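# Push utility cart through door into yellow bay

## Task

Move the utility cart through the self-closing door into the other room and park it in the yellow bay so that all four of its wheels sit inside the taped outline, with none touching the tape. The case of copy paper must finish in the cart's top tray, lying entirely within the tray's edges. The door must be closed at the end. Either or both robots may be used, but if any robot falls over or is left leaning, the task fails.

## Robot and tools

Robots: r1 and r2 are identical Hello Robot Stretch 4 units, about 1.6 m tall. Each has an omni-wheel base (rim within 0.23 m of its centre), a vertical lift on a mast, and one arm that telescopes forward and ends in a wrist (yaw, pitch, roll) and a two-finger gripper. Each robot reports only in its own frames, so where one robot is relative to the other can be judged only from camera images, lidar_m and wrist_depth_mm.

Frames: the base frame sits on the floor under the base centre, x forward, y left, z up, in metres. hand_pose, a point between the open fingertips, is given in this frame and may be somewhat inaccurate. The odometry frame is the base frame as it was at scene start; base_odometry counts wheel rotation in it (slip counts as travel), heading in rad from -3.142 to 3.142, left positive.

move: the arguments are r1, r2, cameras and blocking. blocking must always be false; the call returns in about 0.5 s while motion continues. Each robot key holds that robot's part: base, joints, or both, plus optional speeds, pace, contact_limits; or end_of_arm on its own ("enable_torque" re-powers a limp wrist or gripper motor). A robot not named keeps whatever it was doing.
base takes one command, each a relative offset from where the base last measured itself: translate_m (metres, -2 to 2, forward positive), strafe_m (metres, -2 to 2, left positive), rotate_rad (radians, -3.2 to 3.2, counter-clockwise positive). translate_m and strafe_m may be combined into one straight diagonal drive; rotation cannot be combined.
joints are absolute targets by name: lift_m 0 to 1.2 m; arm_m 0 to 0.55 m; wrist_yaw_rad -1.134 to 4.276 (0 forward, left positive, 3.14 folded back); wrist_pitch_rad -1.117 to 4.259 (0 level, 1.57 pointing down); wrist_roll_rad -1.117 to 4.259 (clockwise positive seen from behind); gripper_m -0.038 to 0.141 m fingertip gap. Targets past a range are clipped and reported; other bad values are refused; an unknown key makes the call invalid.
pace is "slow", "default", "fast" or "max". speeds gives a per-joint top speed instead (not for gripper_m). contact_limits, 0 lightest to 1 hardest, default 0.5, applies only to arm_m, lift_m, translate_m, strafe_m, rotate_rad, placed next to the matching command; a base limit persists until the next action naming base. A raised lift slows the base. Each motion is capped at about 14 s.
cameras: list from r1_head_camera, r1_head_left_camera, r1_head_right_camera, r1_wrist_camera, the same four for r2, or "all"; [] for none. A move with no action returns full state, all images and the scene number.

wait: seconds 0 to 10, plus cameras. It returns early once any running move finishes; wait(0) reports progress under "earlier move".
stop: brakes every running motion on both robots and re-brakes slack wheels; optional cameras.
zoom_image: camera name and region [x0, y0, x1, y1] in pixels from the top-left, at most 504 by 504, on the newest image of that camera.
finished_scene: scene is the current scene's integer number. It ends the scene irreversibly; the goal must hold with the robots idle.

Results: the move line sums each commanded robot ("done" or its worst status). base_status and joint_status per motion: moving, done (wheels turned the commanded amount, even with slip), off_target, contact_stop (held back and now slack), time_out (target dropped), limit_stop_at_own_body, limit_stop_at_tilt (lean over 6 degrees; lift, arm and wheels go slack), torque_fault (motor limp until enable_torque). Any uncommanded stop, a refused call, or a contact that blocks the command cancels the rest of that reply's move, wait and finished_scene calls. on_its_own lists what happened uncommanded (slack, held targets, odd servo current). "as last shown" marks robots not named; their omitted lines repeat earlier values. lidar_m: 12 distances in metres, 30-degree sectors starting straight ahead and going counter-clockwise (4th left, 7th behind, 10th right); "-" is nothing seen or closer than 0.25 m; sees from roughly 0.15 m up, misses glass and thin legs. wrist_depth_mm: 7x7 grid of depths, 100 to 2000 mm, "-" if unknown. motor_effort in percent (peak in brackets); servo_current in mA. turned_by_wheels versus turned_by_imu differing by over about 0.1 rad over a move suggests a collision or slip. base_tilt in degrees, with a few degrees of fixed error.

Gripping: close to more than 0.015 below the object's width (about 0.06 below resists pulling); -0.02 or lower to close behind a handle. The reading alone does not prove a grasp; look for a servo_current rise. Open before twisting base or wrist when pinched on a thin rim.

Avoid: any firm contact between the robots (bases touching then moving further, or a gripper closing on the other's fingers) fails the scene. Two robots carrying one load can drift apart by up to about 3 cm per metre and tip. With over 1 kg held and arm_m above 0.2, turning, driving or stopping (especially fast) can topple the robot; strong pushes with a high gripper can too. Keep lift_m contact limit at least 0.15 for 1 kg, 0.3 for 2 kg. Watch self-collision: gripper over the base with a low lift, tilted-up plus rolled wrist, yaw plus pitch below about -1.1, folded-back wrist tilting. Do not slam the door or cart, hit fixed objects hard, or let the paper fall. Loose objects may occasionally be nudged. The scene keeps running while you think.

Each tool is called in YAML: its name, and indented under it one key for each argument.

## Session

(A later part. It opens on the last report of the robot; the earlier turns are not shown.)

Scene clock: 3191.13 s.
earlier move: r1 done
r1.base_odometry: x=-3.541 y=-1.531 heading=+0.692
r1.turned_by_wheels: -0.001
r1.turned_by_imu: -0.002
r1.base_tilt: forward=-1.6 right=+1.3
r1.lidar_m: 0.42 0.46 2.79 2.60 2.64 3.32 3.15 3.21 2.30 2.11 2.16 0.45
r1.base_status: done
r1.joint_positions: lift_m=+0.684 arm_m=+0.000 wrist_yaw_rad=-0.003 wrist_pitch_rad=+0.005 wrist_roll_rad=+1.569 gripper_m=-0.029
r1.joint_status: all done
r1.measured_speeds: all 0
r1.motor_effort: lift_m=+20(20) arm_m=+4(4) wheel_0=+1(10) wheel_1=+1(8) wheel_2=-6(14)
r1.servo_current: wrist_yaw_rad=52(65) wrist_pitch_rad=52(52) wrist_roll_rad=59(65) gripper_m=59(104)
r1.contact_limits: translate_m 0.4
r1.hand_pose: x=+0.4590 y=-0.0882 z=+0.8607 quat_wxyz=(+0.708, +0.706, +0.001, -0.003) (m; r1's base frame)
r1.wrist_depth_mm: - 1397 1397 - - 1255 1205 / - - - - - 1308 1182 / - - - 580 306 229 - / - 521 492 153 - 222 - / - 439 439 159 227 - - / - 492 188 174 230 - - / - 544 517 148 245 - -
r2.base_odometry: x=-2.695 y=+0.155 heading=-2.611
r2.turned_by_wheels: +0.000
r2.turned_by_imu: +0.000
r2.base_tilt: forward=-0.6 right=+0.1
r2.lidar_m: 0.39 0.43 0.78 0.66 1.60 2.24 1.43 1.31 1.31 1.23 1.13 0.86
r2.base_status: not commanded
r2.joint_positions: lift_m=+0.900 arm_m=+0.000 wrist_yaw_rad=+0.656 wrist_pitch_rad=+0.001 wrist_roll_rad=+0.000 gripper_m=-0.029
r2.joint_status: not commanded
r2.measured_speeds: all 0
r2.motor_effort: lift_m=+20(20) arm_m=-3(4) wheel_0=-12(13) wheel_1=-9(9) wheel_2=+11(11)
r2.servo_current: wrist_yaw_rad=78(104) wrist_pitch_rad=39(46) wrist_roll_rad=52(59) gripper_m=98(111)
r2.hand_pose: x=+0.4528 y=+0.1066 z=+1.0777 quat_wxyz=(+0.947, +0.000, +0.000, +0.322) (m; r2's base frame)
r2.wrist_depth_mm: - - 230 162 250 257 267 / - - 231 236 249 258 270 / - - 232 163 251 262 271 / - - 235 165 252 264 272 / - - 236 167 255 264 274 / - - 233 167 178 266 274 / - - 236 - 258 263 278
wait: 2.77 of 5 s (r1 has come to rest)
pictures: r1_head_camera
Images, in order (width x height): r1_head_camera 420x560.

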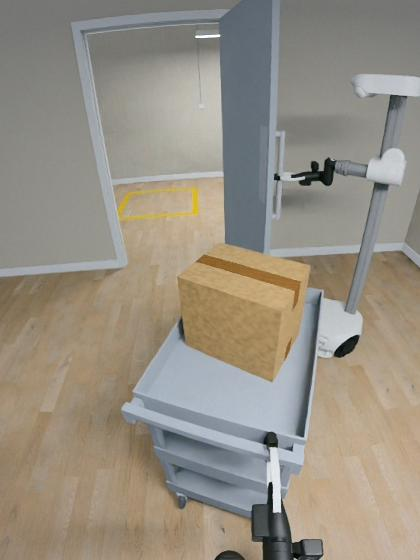

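move:
  blocking: false
  cameras: []
  r1: {"joints": {"gripper_m": 0.08}}

wait:
  seconds: 1.6

move:
  blocking: false
  cameras: []
  r1: {"base": {"translate_m": -0.2}}

wait:
  seconds: 3

move:
  blocking: false
  cameras: []
  r1: {"base": {"rotate_rad": 1.338}, "joints": {"gripper_m": -0.02, "wrist_roll_rad": 0.0, "lift_m": 0.65}}

wait:
  seconds: 4

move:
  blocking: false
  cameras: []
  r1: {"base": {"translate_m": -0.7}}

wait:
  seconds: 5

move:
  blocking: false
  cameras: []
  r1: {"base": {"strafe_m": -1.1}}

wait:
  seconds: 7
  cameras: ["r1_head_camera"]

Scene clock: 3235.03 s.
move: r1 moving
r1.base_odometry: x=-3.541 y=-1.531 heading=+0.692
r1.turned_by_wheels: +0.000
r1.turned_by_imu: +0.000
r1.base_tilt: forward=-1.6 right=+1.2
r1.lidar_m: 0.41 0.47 2.79 2.59 2.66 3.32 3.13 3.19 2.28 2.12 2.14 0.46
r1.base_status: not commanded
r1.joint_positions: lift_m=+0.684 arm_m=+0.000 wrist_yaw_rad=-0.003 wrist_pitch_rad=+0.005 wrist_roll_rad=+1.569 gripper_m=-0.004
r1.joint_status: gripper_m moving
r1.measured_speeds: all 0
r1.motor_effort: lift_m=+20(20) arm_m=+4(4) wheel_0=+1(2) wheel_1=+1(1) wheel_2=-6(6)
r1.servo_current: wrist_yaw_rad=39(65) wrist_pitch_rad=46(52) wrist_roll_rad=65(65) gripper_m=78(78)
r1.contact_limits: translate_m 0.4
r1.hand_pose: x=+0.4590 y=-0.0882 z=+0.8607 quat_wxyz=(+0.708, +0.706, +0.001, -0.003) (m; r1's base frame)
r1.wrist_depth_mm: - 1430 1336 - - 1281 1182 / - - - - - 1308 1205 / - - - 217 214 - - / - 488 492 157 - 225 226 / - 452 439 163 230 - - / - 504 469 176 235 - - / - - 181 177 246 - -
r2: as last shown
r2.lidar_m: 0.39 0.43 0.76 0.66 1.58 2.25 1.37 1.31 1.30 1.26 1.14 0.85
r2.motor_effort: lift_m=+20(20) arm_m=-3(4) wheel_0=-13(13) wheel_1=-9(9) wheel_2=+10(11)
r2.servo_current: wrist_yaw_rad=85(91) wrist_pitch_rad=39(46) wrist_roll_rad=52(52) gripper_m=104(104)
r2.wrist_depth_mm: - - 231 162 249 258 267 / - - 231 235 249 259 268 / - - 232 164 251 259 271 / - - 234 165 251 263 272 / - - 235 167 254 264 273 / - - 234 167 178 266 276 / - - 236 - 258 263 277
pictures: none
No camera images: "cameras" was empty.

Scene clock: 3236.33 s.
earlier move: r1 done
r1.base_odometry: x=-3.541 y=-1.531 heading=+0.692
r1.turned_by_wheels: +0.000
r1.turned_by_imu: +0.000
r1.base_tilt: forward=-1.6 right=+1.3
r1.lidar_m: 0.40 0.47 2.77 2.59 2.65 3.34 3.15 3.22 2.30 2.11 2.14 0.44
r1.base_status: not commanded
r1.joint_positions: lift_m=+0.684 arm_m=+0.000 wrist_yaw_rad=-0.003 wrist_pitch_rad=+0.005 wrist_roll_rad=+1.569 gripper_m=+0.080
r1.joint_status: all done
r1.measured_speeds: all 0
r1.motor_effort: lift_m=+20(20) arm_m=+4(4) wheel_0=+1(2) wheel_1=+1(1) wheel_2=-6(6)
r1.servo_current: wrist_yaw_rad=46(78) wrist_pitch_rad=39(52) wrist_roll_rad=46(65) gripper_m=39(111)
r1.contact_limits: translate_m 0.4
r1.hand_pose: x=+0.4590 y=-0.0882 z=+0.8607 quat_wxyz=(+0.708, +0.706, +0.001, -0.003) (m; r1's base frame)
r1.wrist_depth_mm: - 1397 1397 - - 1308 1205 / - - - - - 1336 1205 / - - - 217 312 235 - / - 525 500 160 - 228 - / - 452 449 166 235 - - / - 508 466 178 237 - - / - - 182 179 158 - -
r2.base_odometry: x=-2.695 y=+0.155 heading=-2.611
r2.turned_by_wheels: +0.000
r2.turned_by_imu: +0.000
r2.base_tilt: forward=-0.6 right=+0.1
r2.lidar_m: 0.40 0.44 0.77 0.65 1.60 2.23 1.44 1.28 1.31 1.26 1.14 0.85
r2.base_status: not commanded
r2.joint_positions: lift_m=+0.900 arm_m=+0.000 wrist_yaw_rad=+0.656 wrist_pitch_rad=+0.001 wrist_roll_rad=+0.000 gripper_m=-0.029
r2.joint_status: not commanded
r2.measured_speeds: all 0
r2.motor_effort: lift_m=+20(20) arm_m=-3(4) wheel_0=-13(13) wheel_1=-9(9) wheel_2=+10(11)
r2.servo_current: wrist_yaw_rad=78(98) wrist_pitch_rad=39(46) wrist_roll_rad=52(52) gripper_m=98(111)
r2.hand_pose: x=+0.4528 y=+0.1066 z=+1.0777 quat_wxyz=(+0.947, +0.000, +0.000, +0.322) (m; r2's base frame)
r2.wrist_depth_mm: - - 230 161 248 259 267 / - - 231 235 249 259 270 / - - 233 164 252 260 272 / - - 235 165 251 263 272 / - - 235 167 255 264 274 / - - 233 167 178 267 276 / - - 235 - 257 262 278
wait: 1.30 of 1.6 s (r1 has come to rest)
pictures: none

Scene clock: 3236.83 s.
move: r1 moving
r1.base_odometry: x=-3.565 y=-1.551 heading=+0.691
r1.turned_by_wheels: +0.000
r1.turned_by_imu: +0.000
r1.base_tilt: forward=-1.6 right=+1.3
r1.lidar_m: 0.45 0.53 2.76 2.59 2.64 3.29 3.12 3.18 2.27 2.12 2.15 0.43
r1.base_status: translate_m moving
r1.joint_positions: lift_m=+0.684 arm_m=+0.000 wrist_yaw_rad=-0.002 wrist_pitch_rad=+0.003 wrist_roll_rad=+1.569 gripper_m=+0.080
r1.joint_status: not commanded
r1.measured_speeds: translate_m=-0.121 strafe_m=+0.000 rotate_rad=-0.002 lift_m=+0.000 arm_m=+0.000 wrist_yaw_rad=+0.000 wrist_pitch_rad=+0.000 wrist_roll_rad=+0.000
r1.motor_effort: lift_m=+20(20) arm_m=+4(4) wheel_0=-7(8) wheel_1=-6(7) wheel_2=+8(9)
r1.servo_current: wrist_yaw_rad=39(78) wrist_pitch_rad=46(52) wrist_roll_rad=46(59) gripper_m=39(46)
r1.hand_pose: x=+0.4591 y=-0.0881 z=+0.8612 quat_wxyz=(+0.708, +0.706, +0.000, -0.002) (m; r1's base frame)
r1.wrist_depth_mm: - - 1397 - - 1281 1182 / - - - - - 1281 1205 / - - 615 231 239 244 246 / - 477 473 182 246 - - / - 500 488 252 257 - - / - - 211 202 187 - - / - - 597 142 287 1808 -
r2: as last shown
r2.lidar_m: 0.40 0.43 0.77 0.66 1.62 2.23 1.41 1.30 1.32 1.27 1.13 0.85
r2.motor_effort: lift_m=+20(20) arm_m=-3(4) wheel_0=-12(13) wheel_1=-9(9) wheel_2=+10(11)
r2.servo_current: wrist_yaw_rad=78(85) wrist_pitch_rad=39(46) wrist_roll_rad=46(52) gripper_m=98(111)
r2.wrist_depth_mm: - - 230 161 248 258 268 / - - 231 235 249 259 268 / - - 232 164 251 260 271 / - - 234 164 252 264 273 / - - 235 167 253 264 274 / - - 233 167 179 266 276 / - - 236 - 257 263 278
pictures: none
No camera images: "cameras" was empty.

Scene clock: 3238.40 s.
earlier move: r1 done
r1.base_odometry: x=-3.695 y=-1.659 heading=+0.691
r1.turned_by_wheels: +0.000
r1.turned_by_imu: +0.000
r1.base_tilt: forward=-1.6 right=+1.3
r1.lidar_m: 0.58 0.72 2.77 2.57 2.64 3.12 2.93 3.01 2.31 2.14 2.18 0.64
r1.base_status: done
r1.joint_positions: lift_m=+0.684 arm_m=+0.000 wrist_yaw_rad=-0.002 wrist_pitch_rad=+0.003 wrist_roll_rad=+1.569 gripper_m=+0.080
r1.joint_status: not commanded
r1.measured_speeds: all 0
r1.motor_effort: lift_m=+20(20) arm_m=+4(4) wheel_0=-3(9) wheel_1=-1(7) wheel_2=+0(10)
r1.servo_current: wrist_yaw_rad=46(78) wrist_pitch_rad=39(59) wrist_roll_rad=59(65) gripper_m=52(52)
r1.hand_pose: x=+0.4591 y=-0.0881 z=+0.8612 quat_wxyz=(+0.708, +0.706, +0.000, -0.002) (m; r1's base frame)
r1.wrist_depth_mm: - - 1618 - - 1397 1182 / - - - - - 1464 1182 / - - - 820 - - 597 / - - 654 368 421 421 424 / - - 668 654 445 - - / - - 211 399 191 - - / - - - 142 - 144 -
r2.base_odometry: x=-2.695 y=+0.155 heading=-2.611
r2.turned_by_wheels: +0.000
r2.turned_by_imu: +0.000
r2.base_tilt: forward=-0.6 right=+0.1
r2.lidar_m: 0.40 0.43 0.75 0.64 1.68 2.23 1.42 1.28 1.32 1.27 1.14 0.87
r2.base_status: not commanded
r2.joint_positions: lift_m=+0.900 arm_m=+0.000 wrist_yaw_rad=+0.656 wrist_pitch_rad=+0.001 wrist_roll_rad=+0.000 gripper_m=-0.029
r2.joint_status: not commanded
r2.measured_speeds: all 0
r2.motor_effort: lift_m=+20(20) arm_m=-4(4) wheel_0=-12(13) wheel_1=-9(9) wheel_2=+11(11)
r2.servo_current: wrist_yaw_rad=91(91) wrist_pitch_rad=39(46) wrist_roll_rad=33(59) gripper_m=98(111)
r2.hand_pose: x=+0.4528 y=+0.1066 z=+1.0777 quat_wxyz=(+0.947, +0.000, +0.000, +0.322) (m; r2's base frame)
r2.wrist_depth_mm: - - 231 162 249 257 270 / - - 231 236 250 260 268 / - - 233 164 251 260 271 / - - 234 165 252 263 273 / - - 236 166 254 264 276 / - - 232 167 178 266 277 / - - 236 - 258 262 278
wait: 1.57 of 3 s (r1 has come to rest)
pictures: none

Scene clock: 3238.90 s.
move: r1 moving
r1.base_odometry: x=-3.695 y=-1.659 heading=+0.944
r1.turned_by_wheels: +0.253
r1.turned_by_imu: +0.254
r1.base_tilt: forward=-1.6 right=+1.3
r1.lidar_m: 0.62 3.17 2.60 2.57 2.84 2.94 2.90 2.68 2.15 2.15 2.36 0.57
r1.base_status: rotate_rad moving
r1.joint_positions: lift_m=+0.655 arm_m=+0.000 wrist_yaw_rad=-0.002 wrist_pitch_rad=+0.003 wrist_roll_rad=+0.988 gripper_m=+0.062
r1.joint_status: lift_m moving; wrist_roll_rad moving; gripper_m moving
r1.measured_speeds: translate_m=+0.000 strafe_m=+0.001 rotate_rad=+0.972 lift_m=-0.055 arm_m=+0.000 wrist_yaw_rad=+0.000 wrist_pitch_rad=+0.000 wrist_roll_rad=-1.820
r1.motor_effort: lift_m=+11(19) arm_m=+4(4) wheel_0=-8(9) wheel_1=-7(8) wheel_2=-7(7)
r1.servo_current: wrist_yaw_rad=39(72) wrist_pitch_rad=46(46) wrist_roll_rad=85(104) gripper_m=104(104)
r1.hand_pose: x=+0.4591 y=-0.0881 z=+0.8321 quat_wxyz=(+0.880, +0.474, +0.001, -0.002) (m; r1's base frame)
r1.wrist_depth_mm: - - - 741 - - 1397 / - - 640 615 322 917 1308 / - - 707 640 394 379 384 / - - 778 394 - - - / - - - 462 - - - / - - 194 - 192 - - / - - 535 142 - - -
r2: as last shown
r2.lidar_m: 0.39 0.43 0.76 0.65 1.74 2.27 1.44 1.28 1.32 1.25 1.15 0.86
r2.motor_effort: lift_m=+20(20) arm_m=-3(4) wheel_0=-12(13) wheel_1=-9(9) wheel_2=+11(11)
r2.servo_current: wrist_yaw_rad=78(91) wrist_pitch_rad=39(46) wrist_roll_rad=39(59) gripper_m=104(104)
r2.wrist_depth_mm: - - 229 162 249 258 267 / - - 230 234 251 260 268 / - - 233 164 250 262 271 / - - 233 165 252 262 272 / - - 235 167 255 265 273 / - - 234 167 178 267 274 / - - 236 - 257 263 278
pictures: none
No camera images: "cameras" was empty.

Scene clock: 3240.33 s.
earlier move: r1 done
r1.base_odometry: x=-3.695 y=-1.659 heading=+2.029
r1.turned_by_wheels: +1.085
r1.turned_by_imu: +1.091
r1.base_tilt: forward=-1.6 right=+1.2
r1.lidar_m: 2.54 2.58 2.85 2.93 2.90 2.58 2.16 2.15 2.42 0.58 0.65 3.12
r1.base_status: done
r1.joint_positions: lift_m=+0.650 arm_m=+0.000 wrist_yaw_rad=-0.002 wrist_pitch_rad=+0.003 wrist_roll_rad=+0.002 gripper_m=-0.019
r1.joint_status: all done
r1.measured_speeds: all 0
r1.motor_effort: lift_m=+12(19) arm_m=+4(4) wheel_0=-2(9) wheel_1=+0(9) wheel_2=+0(9)
r1.servo_current: wrist_yaw_rad=52(72) wrist_pitch_rad=39(52) wrist_roll_rad=52(104) gripper_m=52(137)
r1.hand_pose: x=+0.4591 y=-0.0880 z=+0.8278 quat_wxyz=(+1.000, +0.001, +0.002, -0.001) (m; r1's base frame)
r1.wrist_depth_mm: - - - - - - - / - - - - - - - / - - - - - - - / - - - - - - - / - - - - - - - / - - - 199 - - - / - - 179 183 154 1808 1863
r2.base_odometry: x=-2.695 y=+0.155 heading=-2.611
r2.turned_by_wheels: +0.000
r2.turned_by_imu: +0.000
r2.base_tilt: forward=-0.6 right=+0.1
r2.lidar_m: 0.42 0.44 0.76 0.66 1.73 2.27 1.44 1.30 1.29 1.29 1.13 0.87
r2.base_status: not commanded
r2.joint_positions: lift_m=+0.900 arm_m=+0.000 wrist_yaw_rad=+0.656 wrist_pitch_rad=+0.001 wrist_roll_rad=+0.000 gripper_m=-0.029
r2.joint_status: not commanded
r2.measured_speeds: all 0
r2.motor_effort: lift_m=+20(20) arm_m=-3(4) wheel_0=-12(13) wheel_1=-8(9) wheel_2=+11(11)
r2.servo_current: wrist_yaw_rad=78(91) wrist_pitch_rad=46(46) wrist_roll_rad=46(59) gripper_m=104(111)
r2.hand_pose: x=+0.4528 y=+0.1066 z=+1.0777 quat_wxyz=(+0.947, +0.000, +0.000, +0.322) (m; r2's base frame)
r2.wrist_depth_mm: - - 230 161 249 258 270 / - - 232 235 250 260 268 / - - 232 164 251 260 271 / - - 233 165 252 263 273 / - - 235 166 255 264 274 / - - 234 167 179 267 277 / - - 236 - 257 263 278
wait: 1.43 of 4 s (r1 has come to rest)
pictures: none

Scene clock: 3240.83 s.
move: r1 moving
r1.base_odometry: x=-3.681 y=-1.687 heading=+2.029
r1.turned_by_wheels: +0.000
r1.turned_by_imu: +0.000
r1.base_tilt: forward=-1.6 right=+1.3
r1.lidar_m: 2.60 2.61 2.92 2.89 2.89 2.57 2.13 2.12 2.39 0.58 0.61 3.14
r1.base_status: translate_m moving
r1.joint_positions: lift_m=+0.650 arm_m=+0.000 wrist_yaw_rad=-0.002 wrist_pitch_rad=+0.003 wrist_roll_rad=+0.002 gripper_m=-0.019
r1.joint_status: not commanded
r1.measured_speeds: translate_m=-0.122 strafe_m=+0.000 rotate_rad=+0.000 lift_m=+0.000 arm_m=+0.000 wrist_yaw_rad=+0.000 wrist_pitch_rad=+0.000 wrist_roll_rad=+0.000
r1.motor_effort: lift_m=+12(13) arm_m=+4(4) wheel_0=-8(8) wheel_1=-5(7) wheel_2=+7(8)
r1.servo_current: wrist_yaw_rad=46(59) wrist_pitch_rad=39(52) wrist_roll_rad=39(59) gripper_m=52(59)
r1.hand_pose: x=+0.4591 y=-0.0880 z=+0.8278 quat_wxyz=(+1.000, +0.001, +0.002, -0.001) (m; r1's base frame)
r1.wrist_depth_mm: - - - - - - - / - - - - - - - / - - - - - - - / - - - - - - - / - - - - - - - / - - - 198 - - - / - - 180 183 154 1808 1863
r2: as last shown
r2.base_tilt: forward=-0.6 right=+0.0
r2.lidar_m: 0.40 0.45 0.76 0.66 1.76 2.26 1.45 1.28 1.31 1.25 1.12 0.84
r2.motor_effort: lift_m=+20(20) arm_m=-3(4) wheel_0=-13(13) wheel_1=-9(9) wheel_2=+10(11)
r2.servo_current: wrist_yaw_rad=78(91) wrist_pitch_rad=39(46) wrist_roll_rad=46(59) gripper_m=104(104)
r2.wrist_depth_mm: - - 231 161 249 257 268 / - - 230 235 250 259 268 / - - 233 164 251 262 271 / - - 233 165 251 262 271 / - - 235 167 254 264 274 / - - 232 167 178 266 276 / - - 236 - 258 262 277
pictures: none
No camera images: "cameras" was empty.

Scene clock: 3244.17 s.
earlier move: r1 done
r1.base_odometry: x=-3.386 y=-2.287 heading=+2.029
r1.turned_by_wheels: +0.000
r1.turned_by_imu: -0.001
r1.base_tilt: forward=-1.6 right=+1.3
r1.lidar_m: 3.25 3.24 3.25 2.70 2.68 1.77 1.46 1.48 1.69 1.72 0.95 0.91
r1.base_status: done
r1.joint_positions: lift_m=+0.650 arm_m=+0.000 wrist_yaw_rad=-0.002 wrist_pitch_rad=+0.003 wrist_roll_rad=+0.002 gripper_m=-0.019
r1.joint_status: not commanded
r1.measured_speeds: all 0
r1.motor_effort: lift_m=+13(13) arm_m=+4(4) wheel_0=+0(9) wheel_1=-1(7) wheel_2=-2(10)
r1.servo_current: wrist_yaw_rad=59(72) wrist_pitch_rad=52(52) wrist_roll_rad=52(65) gripper_m=59(59)
r1.hand_pose: x=+0.4591 y=-0.0880 z=+0.8277 quat_wxyz=(+1.000, +0.001, +0.002, -0.001) (m; r1's base frame)
r1.wrist_depth_mm: - - - - - - - / - - - - - - - / - - - - - - - / - - - - - - - / - - - - - - - / - - - 198 - - - / - - 179 184 154 1756 1808
r2.base_odometry: x=-2.695 y=+0.155 heading=-2.611
r2.turned_by_wheels: +0.000
r2.turned_by_imu: +0.000
r2.base_tilt: forward=-0.6 right=+0.1
r2.lidar_m: 0.40 0.45 0.77 0.67 1.75 2.24 1.43 1.29 1.32 1.27 1.14 0.83
r2.base_status: not commanded
r2.joint_positions: lift_m=+0.900 arm_m=+0.000 wrist_yaw_rad=+0.656 wrist_pitch_rad=+0.001 wrist_roll_rad=+0.000 gripper_m=-0.029
r2.joint_status: not commanded
r2.measured_speeds: all 0
r2.motor_effort: lift_m=+20(20) arm_m=-3(4) wheel_0=-12(13) wheel_1=-9(9) wheel_2=+10(11)
r2.servo_current: wrist_yaw_rad=85(98) wrist_pitch_rad=39(46) wrist_roll_rad=52(59) gripper_m=104(111)
r2.hand_pose: x=+0.4528 y=+0.1066 z=+1.0777 quat_wxyz=(+0.947, +0.000, +0.000, +0.322) (m; r2's base frame)
r2.wrist_depth_mm: - - 229 161 248 259 267 / - - 232 234 249 259 270 / - - 233 164 251 262 272 / - - 234 165 250 263 272 / - - 235 166 254 265 274 / - - 234 167 178 267 277 / - - 236 - 258 262 277
wait: 3.33 of 5 s (r1 has come to rest)
pictures: none

Scene clock: 3244.67 s.
move: r1 moving
r1.base_odometry: x=-3.353 y=-2.271 heading=+2.029
r1.turned_by_wheels: +0.000
r1.turned_by_imu: +0.000
r1.base_tilt: forward=-1.6 right=+1.3
r1.lidar_m: 3.28 3.24 3.31 2.71 2.71 1.79 1.47 1.45 1.66 1.70 0.93 0.89
r1.base_status: strafe_m moving
r1.joint_positions: lift_m=+0.650 arm_m=+0.000 wrist_yaw_rad=-0.002 wrist_pitch_rad=+0.003 wrist_roll_rad=+0.002 gripper_m=-0.019
r1.joint_status: not commanded
r1.measured_speeds: translate_m=-0.001 strafe_m=-0.139 rotate_rad=+0.006 lift_m=+0.000 arm_m=+0.000 wrist_yaw_rad=+0.000 wrist_pitch_rad=+0.000 wrist_roll_rad=+0.000
r1.motor_effort: lift_m=+13(13) arm_m=+4(4) wheel_0=+10(12) wheel_1=-8(11) wheel_2=-1(2)
r1.servo_current: wrist_yaw_rad=59(65) wrist_pitch_rad=46(52) wrist_roll_rad=52(65) gripper_m=52(59)
r1.hand_pose: x=+0.4591 y=-0.0880 z=+0.8277 quat_wxyz=(+1.000, +0.001, +0.002, -0.001) (m; r1's base frame)
r1.wrist_depth_mm: - - - - - - - / - - - - - - - / - - - - - - - / - - - - - - - / - - - - - - - / - - - 198 - - - / - - 180 183 154 1808 1708
r2: as last shown
r2.lidar_m: 0.41 0.44 0.75 0.65 1.72 2.23 1.43 1.29 1.28 1.23 1.11 0.85
r2.motor_effort: lift_m=+20(20) arm_m=-3(4) wheel_0=-13(13) wheel_1=-8(9) wheel_2=+10(11)
r2.servo_current: wrist_yaw_rad=91(91) wrist_pitch_rad=46(46) wrist_roll_rad=46(52) gripper_m=104(104)
r2.wrist_depth_mm: - - 230 162 249 258 268 / - - 232 234 250 259 268 / - - 232 164 250 262 271 / - - 234 165 252 264 273 / - - 235 167 254 264 276 / - - 233 167 178 267 276 / - - 236 - 258 262 278
pictures: none
No camera images: "cameras" was empty.

Scene clock: 3249.17 s.
earlier move: r1 done
r1.base_odometry: x=-2.399 y=-1.800 heading=+2.029
r1.turned_by_wheels: +0.000
r1.turned_by_imu: -0.005
r1.base_tilt: forward=-1.6 right=+1.3
r1.lidar_m: 0.61 0.65 4.00 3.71 2.59 1.37 1.12 1.12 1.26 2.07 0.71 0.66
r1.base_status: done
r1.joint_positions: lift_m=+0.650 arm_m=+0.000 wrist_yaw_rad=-0.002 wrist_pitch_rad=+0.003 wrist_roll_rad=+0.002 gripper_m=-0.019
r1.joint_status: not commanded
r1.measured_speeds: all 0
r1.motor_effort: lift_m=+13(14) arm_m=+4(4) wheel_0=+1(12) wheel_1=+0(11) wheel_2=+0(2)
r1.servo_current: wrist_yaw_rad=39(72) wrist_pitch_rad=46(52) wrist_roll_rad=46(72) gripper_m=52(59)
r1.hand_pose: x=+0.4591 y=-0.0880 z=+0.8277 quat_wxyz=(+1.000, +0.001, +0.002, -0.001) (m; r1's base frame)
r1.wrist_depth_mm: - - - - - - - / - 500 477 - - - - / - 500 480 - - - - / - 504 480 - - - - / - - - - - - - / - - 402 198 394 - - / - 854 163 147 144 1863 1863
r2.base_odometry: x=-2.695 y=+0.155 heading=-2.611
r2.turned_by_wheels: +0.000
r2.turned_by_imu: +0.001
r2.base_tilt: forward=-0.6 right=+0.1
r2.lidar_m: 0.39 0.44 0.76 0.66 0.68 0.70 1.43 1.25 1.28 1.28 1.14 0.84
r2.base_status: not commanded
r2.joint_positions: lift_m=+0.900 arm_m=+0.000 wrist_yaw_rad=+0.656 wrist_pitch_rad=+0.001 wrist_roll_rad=+0.000 gripper_m=-0.029
r2.joint_status: not commanded
r2.measured_speeds: all 0
r2.motor_effort: lift_m=+20(20) arm_m=-3(4) wheel_0=-13(13) wheel_1=-9(9) wheel_2=+10(11)
r2.servo_current: wrist_yaw_rad=78(98) wrist_pitch_rad=46(46) wrist_roll_rad=52(59) gripper_m=104(111)
r2.hand_pose: x=+0.4528 y=+0.1066 z=+1.0777 quat_wxyz=(+0.947, +0.000, +0.000, +0.322) (m; r2's base frame)
r2.wrist_depth_mm: - - 229 162 248 258 268 / - - 230 235 250 260 270 / - - 233 164 251 260 272 / - - 234 165 251 263 271 / - - 235 167 254 265 273 / - - 233 167 178 265 276 / - - 236 - 258 262 278
wait: 4.50 of 7 s (r1 has come to rest)
pictures: r1_head_camera
Images, in order (width x height): r1_head_camera 420x560.

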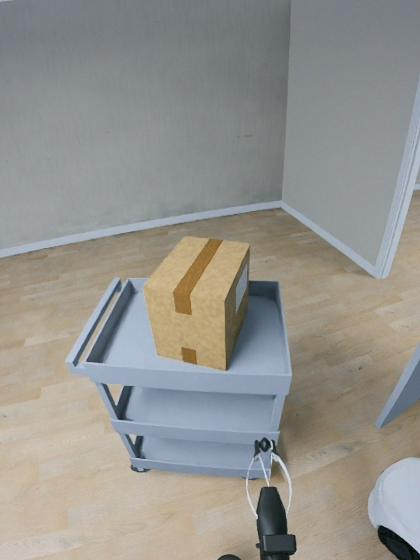

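move:
  blocking: false
  cameras: []
  r1: {"base": {"translate_m": 0.325}, "contact_limits": {"translate_m": 0.4}, "pace": "slow"}

wait:
  seconds: 6
  cameras: ["r1_head_camera"]

Scene clock: 3259.07 s.
move: r1 moving
r1.base_odometry: x=-2.404 y=-1.789 heading=+2.029
r1.turned_by_wheels: +0.000
r1.turned_by_imu: +0.000
r1.base_tilt: forward=-1.6 right=+1.3
r1.lidar_m: 0.58 0.64 4.00 3.75 2.62 1.39 1.14 1.14 1.30 2.07 0.70 0.63
r1.base_status: translate_m moving
r1.joint_positions: lift_m=+0.650 arm_m=+0.000 wrist_yaw_rad=-0.002 wrist_pitch_rad=+0.003 wrist_roll_rad=+0.002 gripper_m=-0.019
r1.joint_status: not commanded
r1.measured_speeds: translate_m=+0.049 strafe_m=+0.000 rotate_rad=-0.001 lift_m=+0.000 arm_m=+0.000 wrist_yaw_rad=+0.000 wrist_pitch_rad=+0.000 wrist_roll_rad=+0.000
r1.motor_effort: lift_m=+13(14) arm_m=+4(4) wheel_0=+9(9) wheel_1=+6(6) wheel_2=-6(6)
r1.servo_current: wrist_yaw_rad=52(65) wrist_pitch_rad=46(46) wrist_roll_rad=59(59) gripper_m=52(59)
r1.contact_limits: translate_m 0.4
r1.hand_pose: x=+0.4591 y=-0.0880 z=+0.8277 quat_wxyz=(+1.000, +0.001, +0.002, -0.001) (m; r1's base frame)
r1.wrist_depth_mm: - - - - - - - / - 484 466 - - - - / - 488 466 - - - - / - 492 469 - - - - / - - - - - - - / - - 394 198 384 - - / - 140 163 147 144 1756 1863
r2: as last shown
r2.turned_by_imu: +0.000
r2.lidar_m: 0.40 0.44 0.77 0.66 0.70 0.73 1.44 1.30 1.32 1.26 1.13 0.88
r2.motor_effort: lift_m=+20(20) arm_m=-3(4) wheel_0=-12(13) wheel_1=-9(9) wheel_2=+11(11)
r2.servo_current: wrist_yaw_rad=91(91) wrist_pitch_rad=46(46) wrist_roll_rad=39(59) gripper_m=98(104)
r2.wrist_depth_mm: - - 230 161 249 258 268 / - - 232 236 251 260 267 / - - 233 164 251 259 271 / - - 233 165 252 262 272 / - - 236 166 255 264 274 / - - 234 167 178 266 274 / - - 236 - 258 264 278
pictures: none
No camera images: "cameras" was empty.

Scene clock: 3263.10 s.
earlier move: r1 done
r1.base_odometry: x=-2.542 y=-1.509 heading=+2.028
r1.turned_by_wheels: -0.001
r1.turned_by_imu: -0.002
r1.base_tilt: forward=-1.6 right=+1.3
r1.lidar_m: 0.39 0.39 3.65 3.85 3.30 1.74 1.41 1.40 1.63 0.60 0.62 0.45
r1.base_status: done
r1.joint_positions: lift_m=+0.650 arm_m=+0.000 wrist_yaw_rad=-0.008 wrist_pitch_rad=+0.003 wrist_roll_rad=+0.002 gripper_m=-0.019
r1.joint_status: not commanded
r1.measured_speeds: all 0
r1.motor_effort: lift_m=+13(14) arm_m=+4(4) wheel_0=+0(9) wheel_1=+3(8) wheel_2=-10(14)
r1.servo_current: wrist_yaw_rad=72(78) wrist_pitch_rad=39(52) wrist_roll_rad=39(72) gripper_m=46(59)
r1.contact_limits: translate_m 0.4
r1.hand_pose: x=+0.4586 y=-0.0897 z=+0.8277 quat_wxyz=(+1.000, +0.001, +0.002, -0.004) (m; r1's base frame)
r1.wrist_depth_mm: 281 283 293 - - - - / 281 286 291 - - - - / 281 287 294 297 - - - / 282 289 293 300 - - - / - - - - - - - / - - 179 199 178 274 - / - 202 176 183 179 304 1921
r2.base_odometry: x=-2.695 y=+0.155 heading=-2.611
r2.turned_by_wheels: +0.000
r2.turned_by_imu: +0.001
r2.base_tilt: forward=-0.6 right=+0.1
r2.lidar_m: 0.39 0.45 0.63 0.67 0.62 2.22 1.45 1.30 1.32 1.24 1.11 0.88
r2.base_status: not commanded
r2.joint_positions: lift_m=+0.900 arm_m=+0.000 wrist_yaw_rad=+0.656 wrist_pitch_rad=+0.001 wrist_roll_rad=+0.000 gripper_m=-0.029
r2.joint_status: not commanded
r2.measured_speeds: all 0
r2.motor_effort: lift_m=+20(20) arm_m=-3(4) wheel_0=-13(13) wheel_1=-9(9) wheel_2=+11(11)
r2.servo_current: wrist_yaw_rad=85(98) wrist_pitch_rad=46(46) wrist_roll_rad=52(59) gripper_m=104(111)
r2.hand_pose: x=+0.4528 y=+0.1066 z=+1.0777 quat_wxyz=(+0.947, +0.000, +0.000, +0.322) (m; r2's base frame)
r2.wrist_depth_mm: - - 230 161 249 258 268 / - - 231 234 249 259 268 / - - 232 164 251 260 272 / - - 234 165 251 262 272 / - - 236 167 254 263 273 / - - 233 167 178 266 276 / - - 236 - 257 262 278
wait: 4.03 of 6 s (r1 has come to rest)
pictures: r1_head_camera
Images, in order (width x height): r1_head_camera 420x560.

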